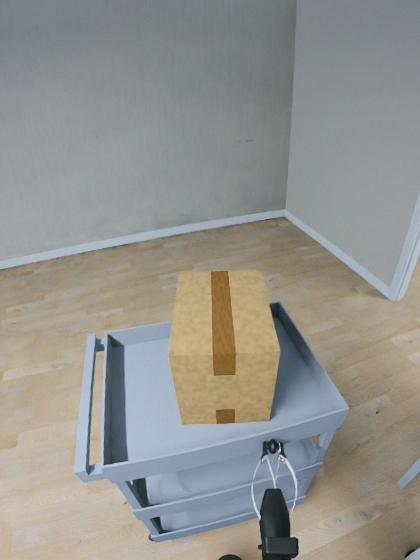

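move:
  blocking: false
  r1: {"base":{"translate_m":0.07},"contact_limits":{"translate_m":0.4},"pace":"slow"}

wait:
  seconds: 2.5
  cameras: ["r1_head_camera"]

Scene clock: 3297.23 s.
move: r1 moving
r1.base_odometry: x=-2.548 y=-1.498 heading=+2.027
r1.turned_by_wheels: -0.001
r1.turned_by_imu: -0.002
r1.base_tilt: forward=-1.6 right=+1.3
r1.lidar_m: 0.39 0.39 3.64 3.85 3.33 1.76 1.46 1.44 1.64 0.60 0.65 0.45
r1.base_status: translate_m moving
r1.joint_positions: lift_m=+0.650 arm_m=+0.000 wrist_yaw_rad=-0.009 wrist_pitch_rad=+0.003 wrist_roll_rad=+0.002 gripper_m=-0.019
r1.joint_status: not commanded
r1.measured_speeds: translate_m=+0.049 strafe_m=+0.000 rotate_rad=-0.003 lift_m=+0.000 arm_m=+0.000 wrist_yaw_rad=-0.004 wrist_pitch_rad=+0.000 wrist_roll_rad=+0.000
r1.motor_effort: lift_m=+13(14) arm_m=+4(4) wheel_0=-1(4) wheel_1=+4(6) wheel_2=-15(16)
r1.servo_current: wrist_yaw_rad=78(78) wrist_pitch_rad=46(46) wrist_roll_rad=52(59) gripper_m=52(52)
r1.contact_limits: translate_m 0.4
r1.hand_pose: x=+0.4585 y=-0.0900 z=+0.8277 quat_wxyz=(+1.000, +0.001, +0.002, -0.005) (m; r1's base frame)
r1.wrist_depth_mm: 277 285 289 - - - - / 276 283 291 297 - - - / 281 285 290 298 - - - / 278 283 291 298 - - - / - - - - - - - / - - - 200 178 278 - / - 196 179 165 173 - 1808
r2: as last shown
r2.turned_by_imu: +0.000
r2.lidar_m: 0.40 0.44 0.64 0.68 0.61 2.20 1.45 1.28 1.32 1.25 1.14 0.85
r2.motor_effort: lift_m=+20(20) arm_m=-4(4) wheel_0=-12(13) wheel_1=-9(9) wheel_2=+11(11)
r2.servo_current: wrist_yaw_rad=78(91) wrist_pitch_rad=39(46) wrist_roll_rad=46(52) gripper_m=98(104)
r2.wrist_depth_mm: - - 230 161 248 258 267 / - - 231 236 250 260 268 / - - 232 164 250 260 272 / - - 233 165 252 262 274 / - - 236 166 254 264 273 / - - 234 167 178 265 276 / - - 236 - 258 263 277
pictures: none

Scene clock: 3298.70 s.
earlier move: r1 done
r1.base_odometry: x=-2.573 y=-1.446 heading=+2.028
r1.turned_by_wheels: +0.001
r1.turned_by_imu: +0.001
r1.base_tilt: forward=-1.6 right=+1.3
r1.lidar_m: 0.40 0.40 3.57 3.84 3.47 1.84 1.51 1.47 1.71 0.59 0.64 0.48
r1.base_status: done
r1.joint_positions: lift_m=+0.650 arm_m=+0.000 wrist_yaw_rad=-0.003 wrist_pitch_rad=+0.003 wrist_roll_rad=+0.002 gripper_m=-0.019
r1.joint_status: not commanded
r1.measured_speeds: all 0
r1.motor_effort: lift_m=+13(14) arm_m=+4(4) wheel_0=+2(5) wheel_1=+2(6) wheel_2=-3(16)
r1.servo_current: wrist_yaw_rad=52(78) wrist_pitch_rad=39(52) wrist_roll_rad=26(72) gripper_m=52(59)
r1.contact_limits: translate_m 0.4
r1.hand_pose: x=+0.4590 y=-0.0884 z=+0.8277 quat_wxyz=(+1.000, +0.001, +0.002, -0.002) (m; r1's base frame)
r1.wrist_depth_mm: 283 291 298 307 - - - / 283 290 300 306 - - - / 285 290 298 307 - - 1708 / 286 291 303 307 - - 1708 / - - - - - - - / - - 183 198 178 282 312 / - 139 214 183 155 324 1808
r2.base_odometry: x=-2.695 y=+0.155 heading=-2.611
r2.turned_by_wheels: +0.000
r2.turned_by_imu: +0.000
r2.base_tilt: forward=-0.6 right=+0.1
r2.lidar_m: 0.40 0.42 0.70 0.65 0.62 2.25 1.43 1.29 1.29 1.26 1.12 0.86
r2.base_status: not commanded
r2.joint_positions: lift_m=+0.900 arm_m=+0.000 wrist_yaw_rad=+0.656 wrist_pitch_rad=+0.001 wrist_roll_rad=+0.000 gripper_m=-0.029
r2.joint_status: not commanded
r2.measured_speeds: all 0
r2.motor_effort: lift_m=+20(20) arm_m=-3(4) wheel_0=-13(13) wheel_1=-9(9) wheel_2=+11(11)
r2.servo_current: wrist_yaw_rad=78(91) wrist_pitch_rad=39(46) wrist_roll_rad=46(59) gripper_m=98(104)
r2.hand_pose: x=+0.4528 y=+0.1066 z=+1.0777 quat_wxyz=(+0.947, +0.000, +0.000, +0.322) (m; r2's base frame)
r2.wrist_depth_mm: - - 230 162 249 258 268 / - - 231 235 250 260 270 / - - 233 164 252 260 272 / - - 234 165 252 263 272 / - - 235 166 254 264 274 / 831 - 233 167 178 266 276 / 854 - 236 - 258 263 278
wait: 1.47 of 2.5 s (r1 has come to rest)
pictures: r1_head_camera
Images, in order (width x height): r1_head_camera 420x560.

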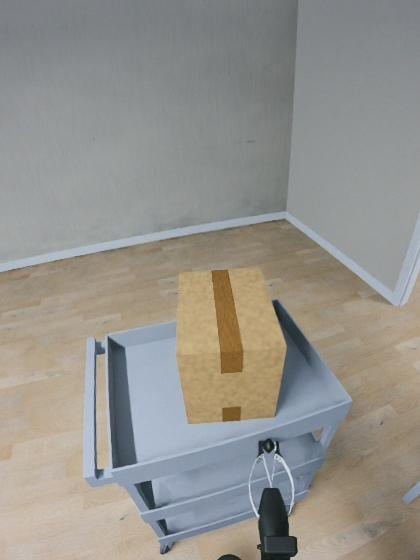

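move:
  blocking: false
  r1: {"base":{"translate_m":0.055},"contact_limits":{"translate_m":0.4},"pace":"slow"}

wait:
  seconds: 2.5

move:
  blocking: false
  r1: {"base":{"translate_m":-0.25},"pace":"default"}

wait:
  seconds: 2.5
  cameras: ["r1_head_camera"]

Scene clock: 3327.90 s.
move: r1 moving
r1.base_odometry: x=-2.579 y=-1.435 heading=+2.028
r1.turned_by_wheels: +0.000
r1.turned_by_imu: +0.000
r1.base_tilt: forward=-1.6 right=+1.3
r1.lidar_m: 0.39 0.38 3.58 3.87 3.46 1.84 1.52 1.48 1.71 0.58 0.64 0.49
r1.base_status: translate_m moving
r1.joint_positions: lift_m=+0.650 arm_m=+0.000 wrist_yaw_rad=-0.003 wrist_pitch_rad=+0.003 wrist_roll_rad=+0.002 gripper_m=-0.019
r1.joint_status: not commanded
r1.measured_speeds: translate_m=+0.048 strafe_m=-0.001 rotate_rad=-0.001 lift_m=+0.000 arm_m=+0.000 wrist_yaw_rad=+0.000 wrist_pitch_rad=+0.000 wrist_roll_rad=+0.000
r1.motor_effort: lift_m=+13(13) arm_m=+4(4) wheel_0=+5(6) wheel_1=+5(7) wheel_2=-11(11)
r1.servo_current: wrist_yaw_rad=52(65) wrist_pitch_rad=39(52) wrist_roll_rad=26(65) gripper_m=46(59)
r1.contact_limits: translate_m 0.4
r1.hand_pose: x=+0.4590 y=-0.0884 z=+0.8277 quat_wxyz=(+1.000, +0.001, +0.002, -0.002) (m; r1's base frame)
r1.wrist_depth_mm: 281 289 297 306 - - - / 282 289 297 304 - - - / 285 289 298 304 - - - / 283 289 300 306 - - 1708 / - - - - - - - / - - 180 199 177 290 317 / - 138 214 181 147 325 1756
r2: as last shown
r2.base_tilt: forward=-0.7 right=+0.1
r2.lidar_m: 0.42 0.43 0.69 0.63 0.61 2.26 1.45 1.30 1.32 1.28 1.13 0.88
r2.motor_effort: lift_m=+20(20) arm_m=-3(4) wheel_0=-12(13) wheel_1=-9(9) wheel_2=+10(11)
r2.servo_current: wrist_yaw_rad=72(91) wrist_pitch_rad=33(46) wrist_roll_rad=46(52) gripper_m=98(104)
r2.wrist_depth_mm: - - 231 161 248 258 267 / - - 232 234 250 259 270 / - - 233 164 251 262 271 / - - 233 165 252 263 273 / - - 236 167 255 264 273 / 820 - 232 167 178 267 276 / - - 236 - 259 263 277
pictures: none

Scene clock: 3329.17 s.
earlier move: r1 done
r1.base_odometry: x=-2.597 y=-1.397 heading=+2.028
r1.turned_by_wheels: +0.000
r1.turned_by_imu: +0.000
r1.base_tilt: forward=-1.6 right=+1.2
r1.lidar_m: 0.38 0.36 3.56 3.88 3.58 1.91 1.55 1.53 1.75 0.59 0.91 0.48
r1.base_status: done
r1.joint_positions: lift_m=+0.650 arm_m=+0.000 wrist_yaw_rad=-0.005 wrist_pitch_rad=+0.003 wrist_roll_rad=+0.002 gripper_m=-0.019
r1.joint_status: not commanded
r1.measured_speeds: all 0
r1.motor_effort: lift_m=+13(13) arm_m=+3(4) wheel_0=+3(6) wheel_1=+2(7) wheel_2=-4(12)
r1.servo_current: wrist_yaw_rad=52(65) wrist_pitch_rad=39(52) wrist_roll_rad=39(65) gripper_m=46(59)
r1.contact_limits: translate_m 0.4
r1.hand_pose: x=+0.4588 y=-0.0890 z=+0.8277 quat_wxyz=(+1.000, +0.001, +0.002, -0.003) (m; r1's base frame)
r1.wrist_depth_mm: 283 289 300 310 - - 1756 / 283 289 301 314 - - 1661 / 283 289 300 310 - - 1708 / 285 290 301 312 - - - / - - - - - - 1756 / - - 181 200 177 298 1708 / - 138 213 180 147 345 1708
r2.base_odometry: x=-2.695 y=+0.155 heading=-2.611
r2.turned_by_wheels: +0.000
r2.turned_by_imu: +0.000
r2.base_tilt: forward=-0.6 right=+0.1
r2.lidar_m: 0.40 0.43 0.73 0.62 0.60 2.26 1.45 1.26 1.33 1.27 1.15 0.86
r2.base_status: not commanded
r2.joint_positions: lift_m=+0.900 arm_m=+0.000 wrist_yaw_rad=+0.656 wrist_pitch_rad=+0.001 wrist_roll_rad=+0.000 gripper_m=-0.029
r2.joint_status: not commanded
r2.measured_speeds: all 0
r2.motor_effort: lift_m=+20(20) arm_m=-3(4) wheel_0=-13(13) wheel_1=-8(9) wheel_2=+10(11)
r2.servo_current: wrist_yaw_rad=91(91) wrist_pitch_rad=39(46) wrist_roll_rad=52(52) gripper_m=104(111)
r2.hand_pose: x=+0.4528 y=+0.1066 z=+1.0777 quat_wxyz=(+0.947, +0.000, +0.000, +0.322) (m; r2's base frame)
r2.wrist_depth_mm: - - 230 162 248 259 267 / - - 231 235 249 260 268 / - - 233 164 251 262 271 / - - 234 165 253 262 271 / - - 236 167 254 264 276 / 809 - 232 167 178 266 276 / 788 - 236 - 258 263 277
wait: 1.27 of 2.5 s (r1 has come to rest)
pictures: none

Scene clock: 3329.67 s.
move: r1 moving
r1.base_odometry: x=-2.584 y=-1.425 heading=+2.028
r1.turned_by_wheels: +0.000
r1.turned_by_imu: +0.000
r1.base_tilt: forward=-1.6 right=+1.3
r1.lidar_m: 0.41 0.42 3.55 3.90 3.52 1.86 1.53 1.51 1.72 0.59 0.69 0.51
r1.base_status: translate_m moving
r1.joint_positions: lift_m=+0.650 arm_m=+0.000 wrist_yaw_rad=-0.003 wrist_pitch_rad=+0.003 wrist_roll_rad=+0.002 gripper_m=-0.019
r1.joint_status: not commanded
r1.measured_speeds: translate_m=-0.120 strafe_m=+0.000 rotate_rad=-0.002 lift_m=+0.000 arm_m=+0.000 wrist_yaw_rad=+0.000 wrist_pitch_rad=+0.000 wrist_roll_rad=+0.000
r1.motor_effort: lift_m=+13(13) arm_m=+3(4) wheel_0=-5(9) wheel_1=-8(8) wheel_2=+9(9)
r1.servo_current: wrist_yaw_rad=46(72) wrist_pitch_rad=39(46) wrist_roll_rad=46(59) gripper_m=46(52)
r1.hand_pose: x=+0.4591 y=-0.0882 z=+0.8277 quat_wxyz=(+1.000, +0.001, +0.002, -0.001) (m; r1's base frame)
r1.wrist_depth_mm: - 314 320 332 - - - / - 315 324 332 - - - / - 315 324 332 - - - / - 315 322 332 - - 1618 / - - - - - - 1661 / - - 183 199 180 309 342 / 206 140 180 180 144 1808 357
r2: as last shown
r2.lidar_m: 0.39 0.43 0.71 0.65 0.59 2.23 1.45 1.30 1.28 1.25 1.13 0.86
r2.motor_effort: lift_m=+20(20) arm_m=-4(4) wheel_0=-12(13) wheel_1=-8(9) wheel_2=+10(11)
r2.servo_current: wrist_yaw_rad=72(91) wrist_pitch_rad=39(46) wrist_roll_rad=39(59) gripper_m=104(104)
r2.wrist_depth_mm: - - 229 162 249 258 268 / - - 231 235 249 258 268 / - - 232 164 251 260 271 / - - 235 165 251 263 271 / - - 234 167 255 263 274 / 809 - 233 167 179 267 276 / 788 - 236 - 258 263 278
pictures: none

Scene clock: 3331.47 s.
earlier move: r1 done
r1.base_odometry: x=-2.487 y=-1.621 heading=+2.028
r1.turned_by_wheels: +0.000
r1.turned_by_imu: +0.000
r1.base_tilt: forward=-1.6 right=+1.3
r1.lidar_m: 0.63 0.61 3.80 3.81 3.07 1.59 1.33 1.30 1.47 0.64 0.63 0.75
r1.base_status: done
r1.joint_positions: lift_m=+0.650 arm_m=+0.000 wrist_yaw_rad=-0.002 wrist_pitch_rad=+0.003 wrist_roll_rad=+0.002 gripper_m=-0.019
r1.joint_status: not commanded
r1.measured_speeds: all 0
r1.motor_effort: lift_m=+13(13) arm_m=+4(4) wheel_0=-2(9) wheel_1=+0(8) wheel_2=+0(10)
r1.servo_current: wrist_yaw_rad=52(72) wrist_pitch_rad=46(46) wrist_roll_rad=65(65) gripper_m=46(52)
r1.hand_pose: x=+0.4591 y=-0.0881 z=+0.8277 quat_wxyz=(+1.000, +0.001, +0.002, -0.001) (m; r1's base frame)
r1.wrist_depth_mm: - - - - - - - / - - 539 549 - - - / - - 539 554 - - - / - - 539 554 - - - / - - - - 539 - - / 394 - 439 198 - - - / - 809 163 146 144 1921 1863
r2.base_odometry: x=-2.695 y=+0.155 heading=-2.611
r2.turned_by_wheels: +0.000
r2.turned_by_imu: +0.000
r2.base_tilt: forward=-0.6 right=+0.1
r2.lidar_m: 0.41 0.44 0.72 0.68 0.64 0.70 1.44 1.29 1.30 1.28 1.13 0.83
r2.base_status: not commanded
r2.joint_positions: lift_m=+0.900 arm_m=+0.000 wrist_yaw_rad=+0.656 wrist_pitch_rad=+0.001 wrist_roll_rad=+0.000 gripper_m=-0.029
r2.joint_status: not commanded
r2.measured_speeds: all 0
r2.motor_effort: lift_m=+20(20) arm_m=-3(4) wheel_0=-12(13) wheel_1=-9(9) wheel_2=+11(11)
r2.servo_current: wrist_yaw_rad=78(91) wrist_pitch_rad=33(46) wrist_roll_rad=39(59) gripper_m=98(111)
r2.hand_pose: x=+0.4528 y=+0.1066 z=+1.0777 quat_wxyz=(+0.947, +0.000, +0.000, +0.322) (m; r2's base frame)
r2.wrist_depth_mm: - - 230 161 250 258 268 / - - 231 234 250 259 268 / - - 233 164 251 262 271 / - - 234 165 251 263 272 / - - 236 166 255 264 276 / 798 - 232 167 178 267 277 / 788 - 236 - 258 263 278
wait: 1.80 of 2.5 s (r1 has come to rest)
pictures: r1_head_camera
Images, in order (width x height): r1_head_camera 420x560.

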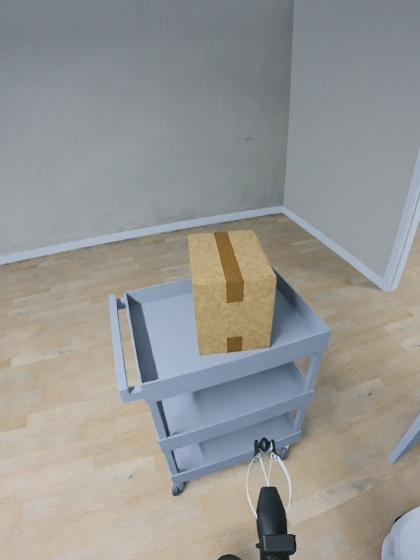

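move:
  blocking: false
  r1: {"base":{"translate_m":-0.2,"strafe_m":1.15},"joints":{"gripper_m":0.08,"wrist_roll_rad":1.57,"lift_m":0.684}}

wait:
  seconds: 3

wait:
  seconds: 5

move:
  blocking: false
  r1: {"base":{"rotate_rad":-1.228}}

wait:
  seconds: 3
  cameras: ["r1_head_camera"]

Scene clock: 3364.43 s.
move: r1 moving
r1.base_odometry: x=-2.514 y=-1.641 heading=+2.028
r1.turned_by_wheels: +0.000
r1.turned_by_imu: +0.000
r1.base_tilt: forward=-1.6 right=+1.3
r1.lidar_m: 0.62 0.63 3.79 3.78 3.06 1.60 1.31 1.30 1.50 0.66 0.67 0.76
r1.base_status: translate_m moving; strafe_m moving
r1.joint_positions: lift_m=+0.679 arm_m=+0.000 wrist_yaw_rad=-0.002 wrist_pitch_rad=+0.003 wrist_roll_rad=+0.582 gripper_m=+0.005
r1.joint_status: lift_m moving; wrist_roll_rad moving; gripper_m moving
r1.measured_speeds: translate_m=-0.023 strafe_m=+0.127 rotate_rad=+0.006 lift_m=+0.056 arm_m=+0.000 wrist_yaw_rad=+0.000 wrist_pitch_rad=+0.000 wrist_roll_rad=+1.820
r1.motor_effort: lift_m=+25(26) arm_m=+3(4) wheel_0=-11(11) wheel_1=+7(9) wheel_2=+3(6)
r1.servo_current: wrist_yaw_rad=33(46) wrist_pitch_rad=39(46) wrist_roll_rad=85(98) gripper_m=72(72)
r1.hand_pose: x=+0.4591 y=-0.0881 z=+0.8565 quat_wxyz=(+0.958, +0.287, +0.001, -0.002) (m; r1's base frame)
r1.wrist_depth_mm: - - - - - - - / - - - - - - - / - - 549 564 - - - / - - 544 559 - - - / - - 539 484 - - 1756 / - - 189 203 182 1863 1281 / - 140 184 161 146 - -
r2: as last shown
r2.lidar_m: 0.41 0.44 0.73 0.73 0.68 0.74 1.44 1.28 1.31 1.28 1.13 0.85
r2.motor_effort: lift_m=+20(20) arm_m=-3(4) wheel_0=-12(13) wheel_1=-8(9) wheel_2=+10(11)
r2.servo_current: wrist_yaw_rad=85(98) wrist_pitch_rad=39(46) wrist_roll_rad=46(52) gripper_m=98(104)
r2.wrist_depth_mm: - - 231 162 249 258 268 / - - 230 235 250 259 268 / - - 233 164 252 262 271 / - - 233 165 251 263 272 / - - 235 167 255 265 273 / 798 - 234 167 178 266 277 / 798 - 236 - 258 263 278
pictures: none

Scene clock: 3367.43 s.
earlier move: r1 moving
r1.base_odometry: x=-3.200 y=-2.141 heading=+2.028
r1.turned_by_wheels: +0.000
r1.turned_by_imu: +0.004
r1.base_tilt: forward=-1.6 right=+1.2
r1.lidar_m: 3.28 3.25 3.56 2.94 2.92 1.75 1.45 1.44 1.69 1.48 1.17 0.92
r1.base_status: translate_m moving; strafe_m moving
r1.joint_positions: lift_m=+0.684 arm_m=+0.000 wrist_yaw_rad=-0.002 wrist_pitch_rad=+0.003 wrist_roll_rad=+1.568 gripper_m=+0.080
r1.joint_status: all done
r1.measured_speeds: translate_m=-0.051 strafe_m=+0.295 rotate_rad=-0.002 lift_m=+0.000 arm_m=+0.000 wrist_yaw_rad=+0.000 wrist_pitch_rad=+0.000 wrist_roll_rad=+0.000
r1.motor_effort: lift_m=+23(26) arm_m=+4(4) wheel_0=-8(12) wheel_1=+6(9) wheel_2=+2(6)
r1.servo_current: wrist_yaw_rad=52(72) wrist_pitch_rad=46(52) wrist_roll_rad=39(98) gripper_m=39(85)
r1.hand_pose: x=+0.4591 y=-0.0881 z=+0.8609 quat_wxyz=(+0.708, +0.706, +0.000, -0.002) (m; r1's base frame)
r1.wrist_depth_mm: - - - - - 1397 - / - - - - - 1756 1205 / - - - - - 1708 1229 / - - - - - 1808 1229 / - - - - - 1808 1255 / - - 199 - 196 1708 1229 / - - - 150 - 1618 1255
r2.base_odometry: x=-2.695 y=+0.155 heading=-2.611
r2.turned_by_wheels: +0.000
r2.turned_by_imu: +0.000
r2.base_tilt: forward=-0.6 right=+0.1
r2.lidar_m: 0.39 0.43 0.72 0.83 1.54 2.24 1.45 1.29 1.28 1.27 1.12 0.86
r2.base_status: not commanded
r2.joint_positions: lift_m=+0.900 arm_m=+0.000 wrist_yaw_rad=+0.656 wrist_pitch_rad=+0.001 wrist_roll_rad=+0.000 gripper_m=-0.029
r2.joint_status: not commanded
r2.measured_speeds: all 0
r2.motor_effort: lift_m=+20(20) arm_m=-3(4) wheel_0=-12(13) wheel_1=-9(9) wheel_2=+10(11)
r2.servo_current: wrist_yaw_rad=85(98) wrist_pitch_rad=39(46) wrist_roll_rad=59(59) gripper_m=98(111)
r2.hand_pose: x=+0.4528 y=+0.1066 z=+1.0777 quat_wxyz=(+0.947, +0.000, +0.000, +0.322) (m; r2's base frame)
r2.wrist_depth_mm: - - 230 162 249 259 267 / - - 230 235 250 258 270 / - - 232 164 251 260 271 / - - 233 165 251 262 272 / - - 235 167 253 262 273 / 798 - 233 167 178 266 276 / 778 - 235 - 258 262 278
wait: 3.00 s; no rest
pictures: none

Scene clock: 3369.23 s.
earlier move: r1 done
r1.base_odometry: x=-3.430 y=-2.309 heading=+2.028
r1.turned_by_wheels: +0.000
r1.turned_by_imu: +0.001
r1.base_tilt: forward=-1.6 right=+1.3
r1.lidar_m: 3.21 3.22 3.17 2.65 2.64 1.80 1.49 1.49 1.68 1.75 1.13 1.17
r1.base_status: done
r1.joint_positions: lift_m=+0.684 arm_m=+0.000 wrist_yaw_rad=-0.002 wrist_pitch_rad=+0.003 wrist_roll_rad=+1.568 gripper_m=+0.080
r1.joint_status: all done
r1.measured_speeds: all 0
r1.motor_effort: lift_m=+23(26) arm_m=+4(4) wheel_0=-3(12) wheel_1=+0(9) wheel_2=+1(6)
r1.servo_current: wrist_yaw_rad=59(72) wrist_pitch_rad=46(52) wrist_roll_rad=52(98) gripper_m=46(85)
r1.hand_pose: x=+0.4591 y=-0.0881 z=+0.8609 quat_wxyz=(+0.708, +0.706, +0.000, -0.002) (m; r1's base frame)
r1.wrist_depth_mm: - - - - - 1708 1182 / - - - - - 1756 1205 / - - - - - 1756 1205 / - - - - - 1756 1255 / - - - - - 1808 1281 / - - 200 - 196 1661 1229 / - - - 150 - 1576 1229
r2.base_odometry: x=-2.695 y=+0.155 heading=-2.611
r2.turned_by_wheels: +0.000
r2.turned_by_imu: +0.000
r2.base_tilt: forward=-0.6 right=+0.1
r2.lidar_m: 0.40 0.45 0.72 0.82 1.79 2.24 1.45 1.27 1.30 1.25 1.13 0.84
r2.base_status: not commanded
r2.joint_positions: lift_m=+0.900 arm_m=+0.000 wrist_yaw_rad=+0.656 wrist_pitch_rad=+0.001 wrist_roll_rad=+0.000 gripper_m=-0.029
r2.joint_status: not commanded
r2.measured_speeds: all 0
r2.motor_effort: lift_m=+20(20) arm_m=-4(4) wheel_0=-12(13) wheel_1=-9(9) wheel_2=+11(11)
r2.servo_current: wrist_yaw_rad=85(98) wrist_pitch_rad=39(46) wrist_roll_rad=52(59) gripper_m=104(111)
r2.hand_pose: x=+0.4528 y=+0.1066 z=+1.0777 quat_wxyz=(+0.947, +0.000, +0.000, +0.322) (m; r2's base frame)
r2.wrist_depth_mm: - - 230 162 249 258 268 / - - 231 235 250 259 268 / - - 234 165 251 260 272 / - - 233 165 251 264 273 / - - 235 166 255 264 274 / 809 - 233 167 178 266 277 / 778 - 236 - 258 262 279
wait: 1.80 of 5 s (r1 has come to rest)
pictures: none

Scene clock: 3369.73 s.
move: r1 moving
r1.base_odometry: x=-3.430 y=-2.309 heading=+1.775
r1.turned_by_wheels: -0.252
r1.turned_by_imu: -0.253
r1.base_tilt: forward=-1.6 right=+1.3
r1.lidar_m: 3.40 3.21 3.30 2.81 2.63 2.26 1.59 1.48 1.53 2.07 1.79 1.14
r1.base_status: rotate_rad moving
r1.joint_positions: lift_m=+0.684 arm_m=+0.000 wrist_yaw_rad=-0.002 wrist_pitch_rad=+0.003 wrist_roll_rad=+1.568 gripper_m=+0.080
r1.joint_status: not commanded
r1.measured_speeds: translate_m=+0.000 strafe_m=+0.000 rotate_rad=-0.979 lift_m=+0.000 arm_m=+0.000 wrist_yaw_rad=+0.000 wrist_pitch_rad=+0.000 wrist_roll_rad=+0.000
r1.motor_effort: lift_m=+23(23) arm_m=+4(4) wheel_0=+6(8) wheel_1=+6(8) wheel_2=+8(8)
r1.servo_current: wrist_yaw_rad=26(72) wrist_pitch_rad=46(46) wrist_roll_rad=52(72) gripper_m=39(52)
r1.hand_pose: x=+0.4591 y=-0.0881 z=+0.8609 quat_wxyz=(+0.708, +0.706, +0.000, -0.002) (m; r1's base frame)
r1.wrist_depth_mm: - - - - - 1808 1098 / - - - - - 1756 1229 / - - - - - 1756 1205 / - - - - - 1756 1255 / - - - - - 1808 1255 / - - 200 - 195 1661 1229 / - - - 150 - 1576 1255
r2: as last shown
r2.lidar_m: 0.42 0.42 0.70 0.85 1.76 2.29 1.41 1.29 1.32 1.27 1.12 0.86
r2.motor_effort: lift_m=+20(20) arm_m=-3(4) wheel_0=-12(13) wheel_1=-9(9) wheel_2=+10(11)
r2.servo_current: wrist_yaw_rad=85(91) wrist_pitch_rad=39(46) wrist_roll_rad=46(52) gripper_m=104(104)
r2.wrist_depth_mm: - - 230 162 249 258 267 / - - 231 235 249 259 268 / - - 232 164 252 260 271 / - - 233 165 252 263 272 / - - 236 167 255 264 274 / 809 - 234 167 178 268 276 / 778 - 235 - 257 263 277
pictures: none

Scene clock: 3371.10 s.
earlier move: r1 done
r1.base_odometry: x=-3.430 y=-2.309 heading=+0.800
r1.turned_by_wheels: -0.975
r1.turned_by_imu: -0.981
r1.base_tilt: forward=-1.6 right=+1.3
r1.lidar_m: 1.62 1.14 3.31 3.22 3.38 2.73 2.64 2.10 1.54 1.49 1.56 2.21
r1.base_status: done
r1.joint_positions: lift_m=+0.684 arm_m=+0.000 wrist_yaw_rad=-0.002 wrist_pitch_rad=+0.003 wrist_roll_rad=+1.568 gripper_m=+0.080
r1.joint_status: not commanded
r1.measured_speeds: all 0
r1.motor_effort: lift_m=+23(23) arm_m=+3(4) wheel_0=+3(9) wheel_1=+2(8) wheel_2=+0(8)
r1.servo_current: wrist_yaw_rad=39(72) wrist_pitch_rad=46(46) wrist_roll_rad=39(72) gripper_m=33(52)
r1.hand_pose: x=+0.4591 y=-0.0881 z=+0.8609 quat_wxyz=(+0.708, +0.706, +0.000, -0.002) (m; r1's base frame)
r1.wrist_depth_mm: - - - - - 1708 1182 / - - - - - 1708 1229 / - - - - - 1618 1255 / - - - - - 1576 1255 / - - - - - 1863 1229 / - - 199 - 195 1661 1255 / - - - 150 - 1255 1255
r2.base_odometry: x=-2.695 y=+0.155 heading=-2.611
r2.turned_by_wheels: +0.000
r2.turned_by_imu: +0.000
r2.base_tilt: forward=-0.6 right=+0.1
r2.lidar_m: 0.38 0.43 0.73 0.84 1.56 2.28 1.42 1.29 1.31 1.26 1.14 0.87
r2.base_status: not commanded
r2.joint_positions: lift_m=+0.900 arm_m=+0.000 wrist_yaw_rad=+0.656 wrist_pitch_rad=+0.001 wrist_roll_rad=+0.000 gripper_m=-0.029
r2.joint_status: not commanded
r2.measured_speeds: all 0
r2.motor_effort: lift_m=+20(20) arm_m=-3(4) wheel_0=-12(13) wheel_1=-9(9) wheel_2=+11(11)
r2.servo_current: wrist_yaw_rad=78(98) wrist_pitch_rad=39(46) wrist_roll_rad=33(65) gripper_m=104(104)
r2.hand_pose: x=+0.4528 y=+0.1066 z=+1.0777 quat_wxyz=(+0.947, +0.000, +0.000, +0.322) (m; r2's base frame)
r2.wrist_depth_mm: - - 230 162 250 257 268 / - - 231 234 250 259 270 / - - 233 164 250 260 271 / - - 234 165 251 263 272 / - - 235 167 255 265 274 / 809 - 233 167 178 266 276 / 798 - 236 - 257 260 278
wait: 1.37 of 3 s (r1 has come to rest)
pictures: r1_head_camera
Images, in order (width x height): r1_head_camera 420x560.

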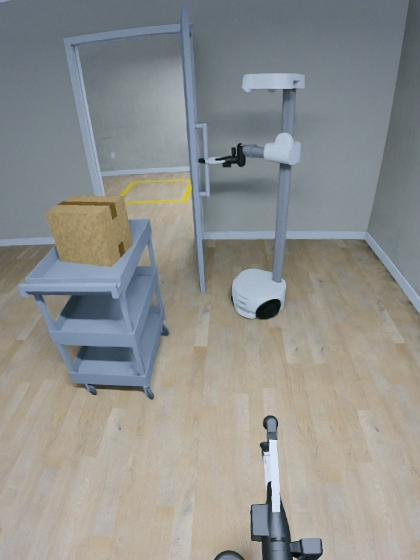

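move:
  blocking: false
  r1: {"base":{"translate_m":0.36,"strafe_m":0.54}}

wait:
  seconds: 4
  cameras: ["r1_wrist_camera"]

Scene clock: 3387.60 s.
move: r1 moving
r1.base_odometry: x=-3.437 y=-2.278 heading=+0.800
r1.turned_by_wheels: +0.000
r1.turned_by_imu: +0.000
r1.base_tilt: forward=-1.6 right=+1.3
r1.lidar_m: 1.58 1.10 3.29 3.19 3.30 2.73 2.66 2.14 1.57 1.50 1.61 2.25
r1.base_status: translate_m moving; strafe_m moving
r1.joint_positions: lift_m=+0.684 arm_m=+0.000 wrist_yaw_rad=-0.002 wrist_pitch_rad=+0.003 wrist_roll_rad=+1.568 gripper_m=+0.080
r1.joint_status: not commanded
r1.measured_speeds: translate_m=+0.068 strafe_m=+0.102 rotate_rad=+0.002 lift_m=+0.000 arm_m=+0.000 wrist_yaw_rad=+0.000 wrist_pitch_rad=+0.000 wrist_roll_rad=+0.000
r1.motor_effort: lift_m=+23(23) arm_m=+0(1) wheel_0=-5(7) wheel_1=+9(11) wheel_2=-5(7)
r1.servo_current: wrist_yaw_rad=46(59) wrist_pitch_rad=46(46) wrist_roll_rad=59(59) gripper_m=46(52)
r1.hand_pose: x=+0.4591 y=-0.0881 z=+0.8609 quat_wxyz=(+0.708, +0.706, +0.000, -0.002) (m; r1's base frame)
r1.wrist_depth_mm: - - - - - 1708 1229 / - - - - - 1708 1205 / - - - - - 1576 1229 / - - - - - 1576 1229 / - - - - - 1808 1255 / - - 200 - 195 1618 1229 / - - - 150 1464 1430 1229
r2: as last shown
r2.lidar_m: 0.42 0.43 0.73 0.82 1.53 2.24 1.45 1.28 1.32 1.27 1.13 0.85
r2.motor_effort: lift_m=+20(20) arm_m=-3(4) wheel_0=-12(13) wheel_1=-9(9) wheel_2=+10(11)
r2.servo_current: wrist_yaw_rad=78(91) wrist_pitch_rad=33(46) wrist_roll_rad=46(59) gripper_m=104(104)
r2.wrist_depth_mm: - - 230 161 249 258 268 / - - 231 235 251 259 267 / - - 232 164 251 262 270 / - - 234 165 252 264 272 / - - 235 167 255 264 274 / 809 - 232 167 178 266 276 / 788 - 236 - 257 262 277
pictures: none

Scene clock: 3390.77 s.
earlier move: r1 done
r1.base_odometry: x=-3.567 y=-1.674 heading=+0.800
r1.turned_by_wheels: +0.000
r1.turned_by_imu: +0.004
r1.base_tilt: forward=-1.6 right=+1.3
r1.lidar_m: 0.69 0.72 2.76 2.67 2.80 3.08 3.01 2.87 2.13 2.05 2.15 1.60
r1.base_status: done
r1.joint_positions: lift_m=+0.684 arm_m=+0.000 wrist_yaw_rad=-0.002 wrist_pitch_rad=+0.003 wrist_roll_rad=+1.568 gripper_m=+0.080
r1.joint_status: not commanded
r1.measured_speeds: all 0
r1.motor_effort: lift_m=+23(23) arm_m=-2(2) wheel_0=+0(9) wheel_1=+0(11) wheel_2=-1(7)
r1.servo_current: wrist_yaw_rad=46(65) wrist_pitch_rad=46(52) wrist_roll_rad=46(72) gripper_m=46(52)
r1.hand_pose: x=+0.4591 y=-0.0881 z=+0.8609 quat_wxyz=(+0.708, +0.706, +0.000, -0.002) (m; r1's base frame)
r1.wrist_depth_mm: - - - - - 1308 1205 / - - - - - 1756 1205 / - - 1661 - - 1661 1205 / - - - - - 1661 1160 / - - 904 535 539 539 539 / - - 211 539 192 - 549 / - - 768 142 1078 144 -
r2.base_odometry: x=-2.695 y=+0.155 heading=-2.611
r2.turned_by_wheels: +0.000
r2.turned_by_imu: +0.000
r2.base_tilt: forward=-0.6 right=+0.0
r2.lidar_m: 0.41 0.43 0.75 0.82 1.56 2.22 1.41 1.28 1.31 1.28 1.13 0.85
r2.base_status: not commanded
r2.joint_positions: lift_m=+0.900 arm_m=+0.000 wrist_yaw_rad=+0.656 wrist_pitch_rad=+0.001 wrist_roll_rad=+0.000 gripper_m=-0.029
r2.joint_status: not commanded
r2.measured_speeds: all 0
r2.motor_effort: lift_m=+20(20) arm_m=-4(4) wheel_0=-13(13) wheel_1=-9(9) wheel_2=+10(11)
r2.servo_current: wrist_yaw_rad=91(91) wrist_pitch_rad=39(46) wrist_roll_rad=52(65) gripper_m=91(111)
r2.hand_pose: x=+0.4528 y=+0.1066 z=+1.0777 quat_wxyz=(+0.947, +0.000, +0.000, +0.322) (m; r2's base frame)
r2.wrist_depth_mm: - - 230 162 249 258 268 / - - 230 235 250 259 268 / - - 232 164 251 258 271 / - - 234 165 253 263 272 / - - 235 166 255 265 273 / 809 - 234 167 178 267 276 / 788 - 235 - 258 263 278
wait: 3.17 of 4 s (r1 has come to rest)
pictures: r1_wrist_camera
Images, in order (width x height): r1_wrist_camera 616x392.

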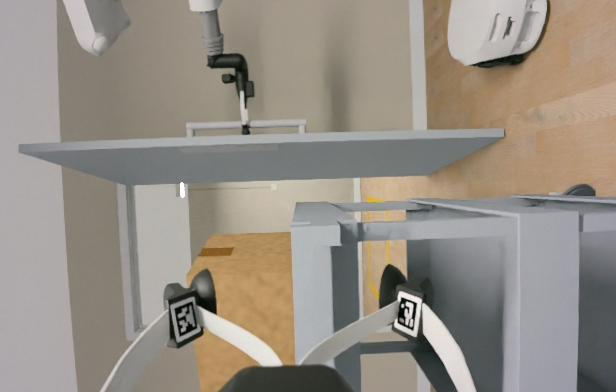

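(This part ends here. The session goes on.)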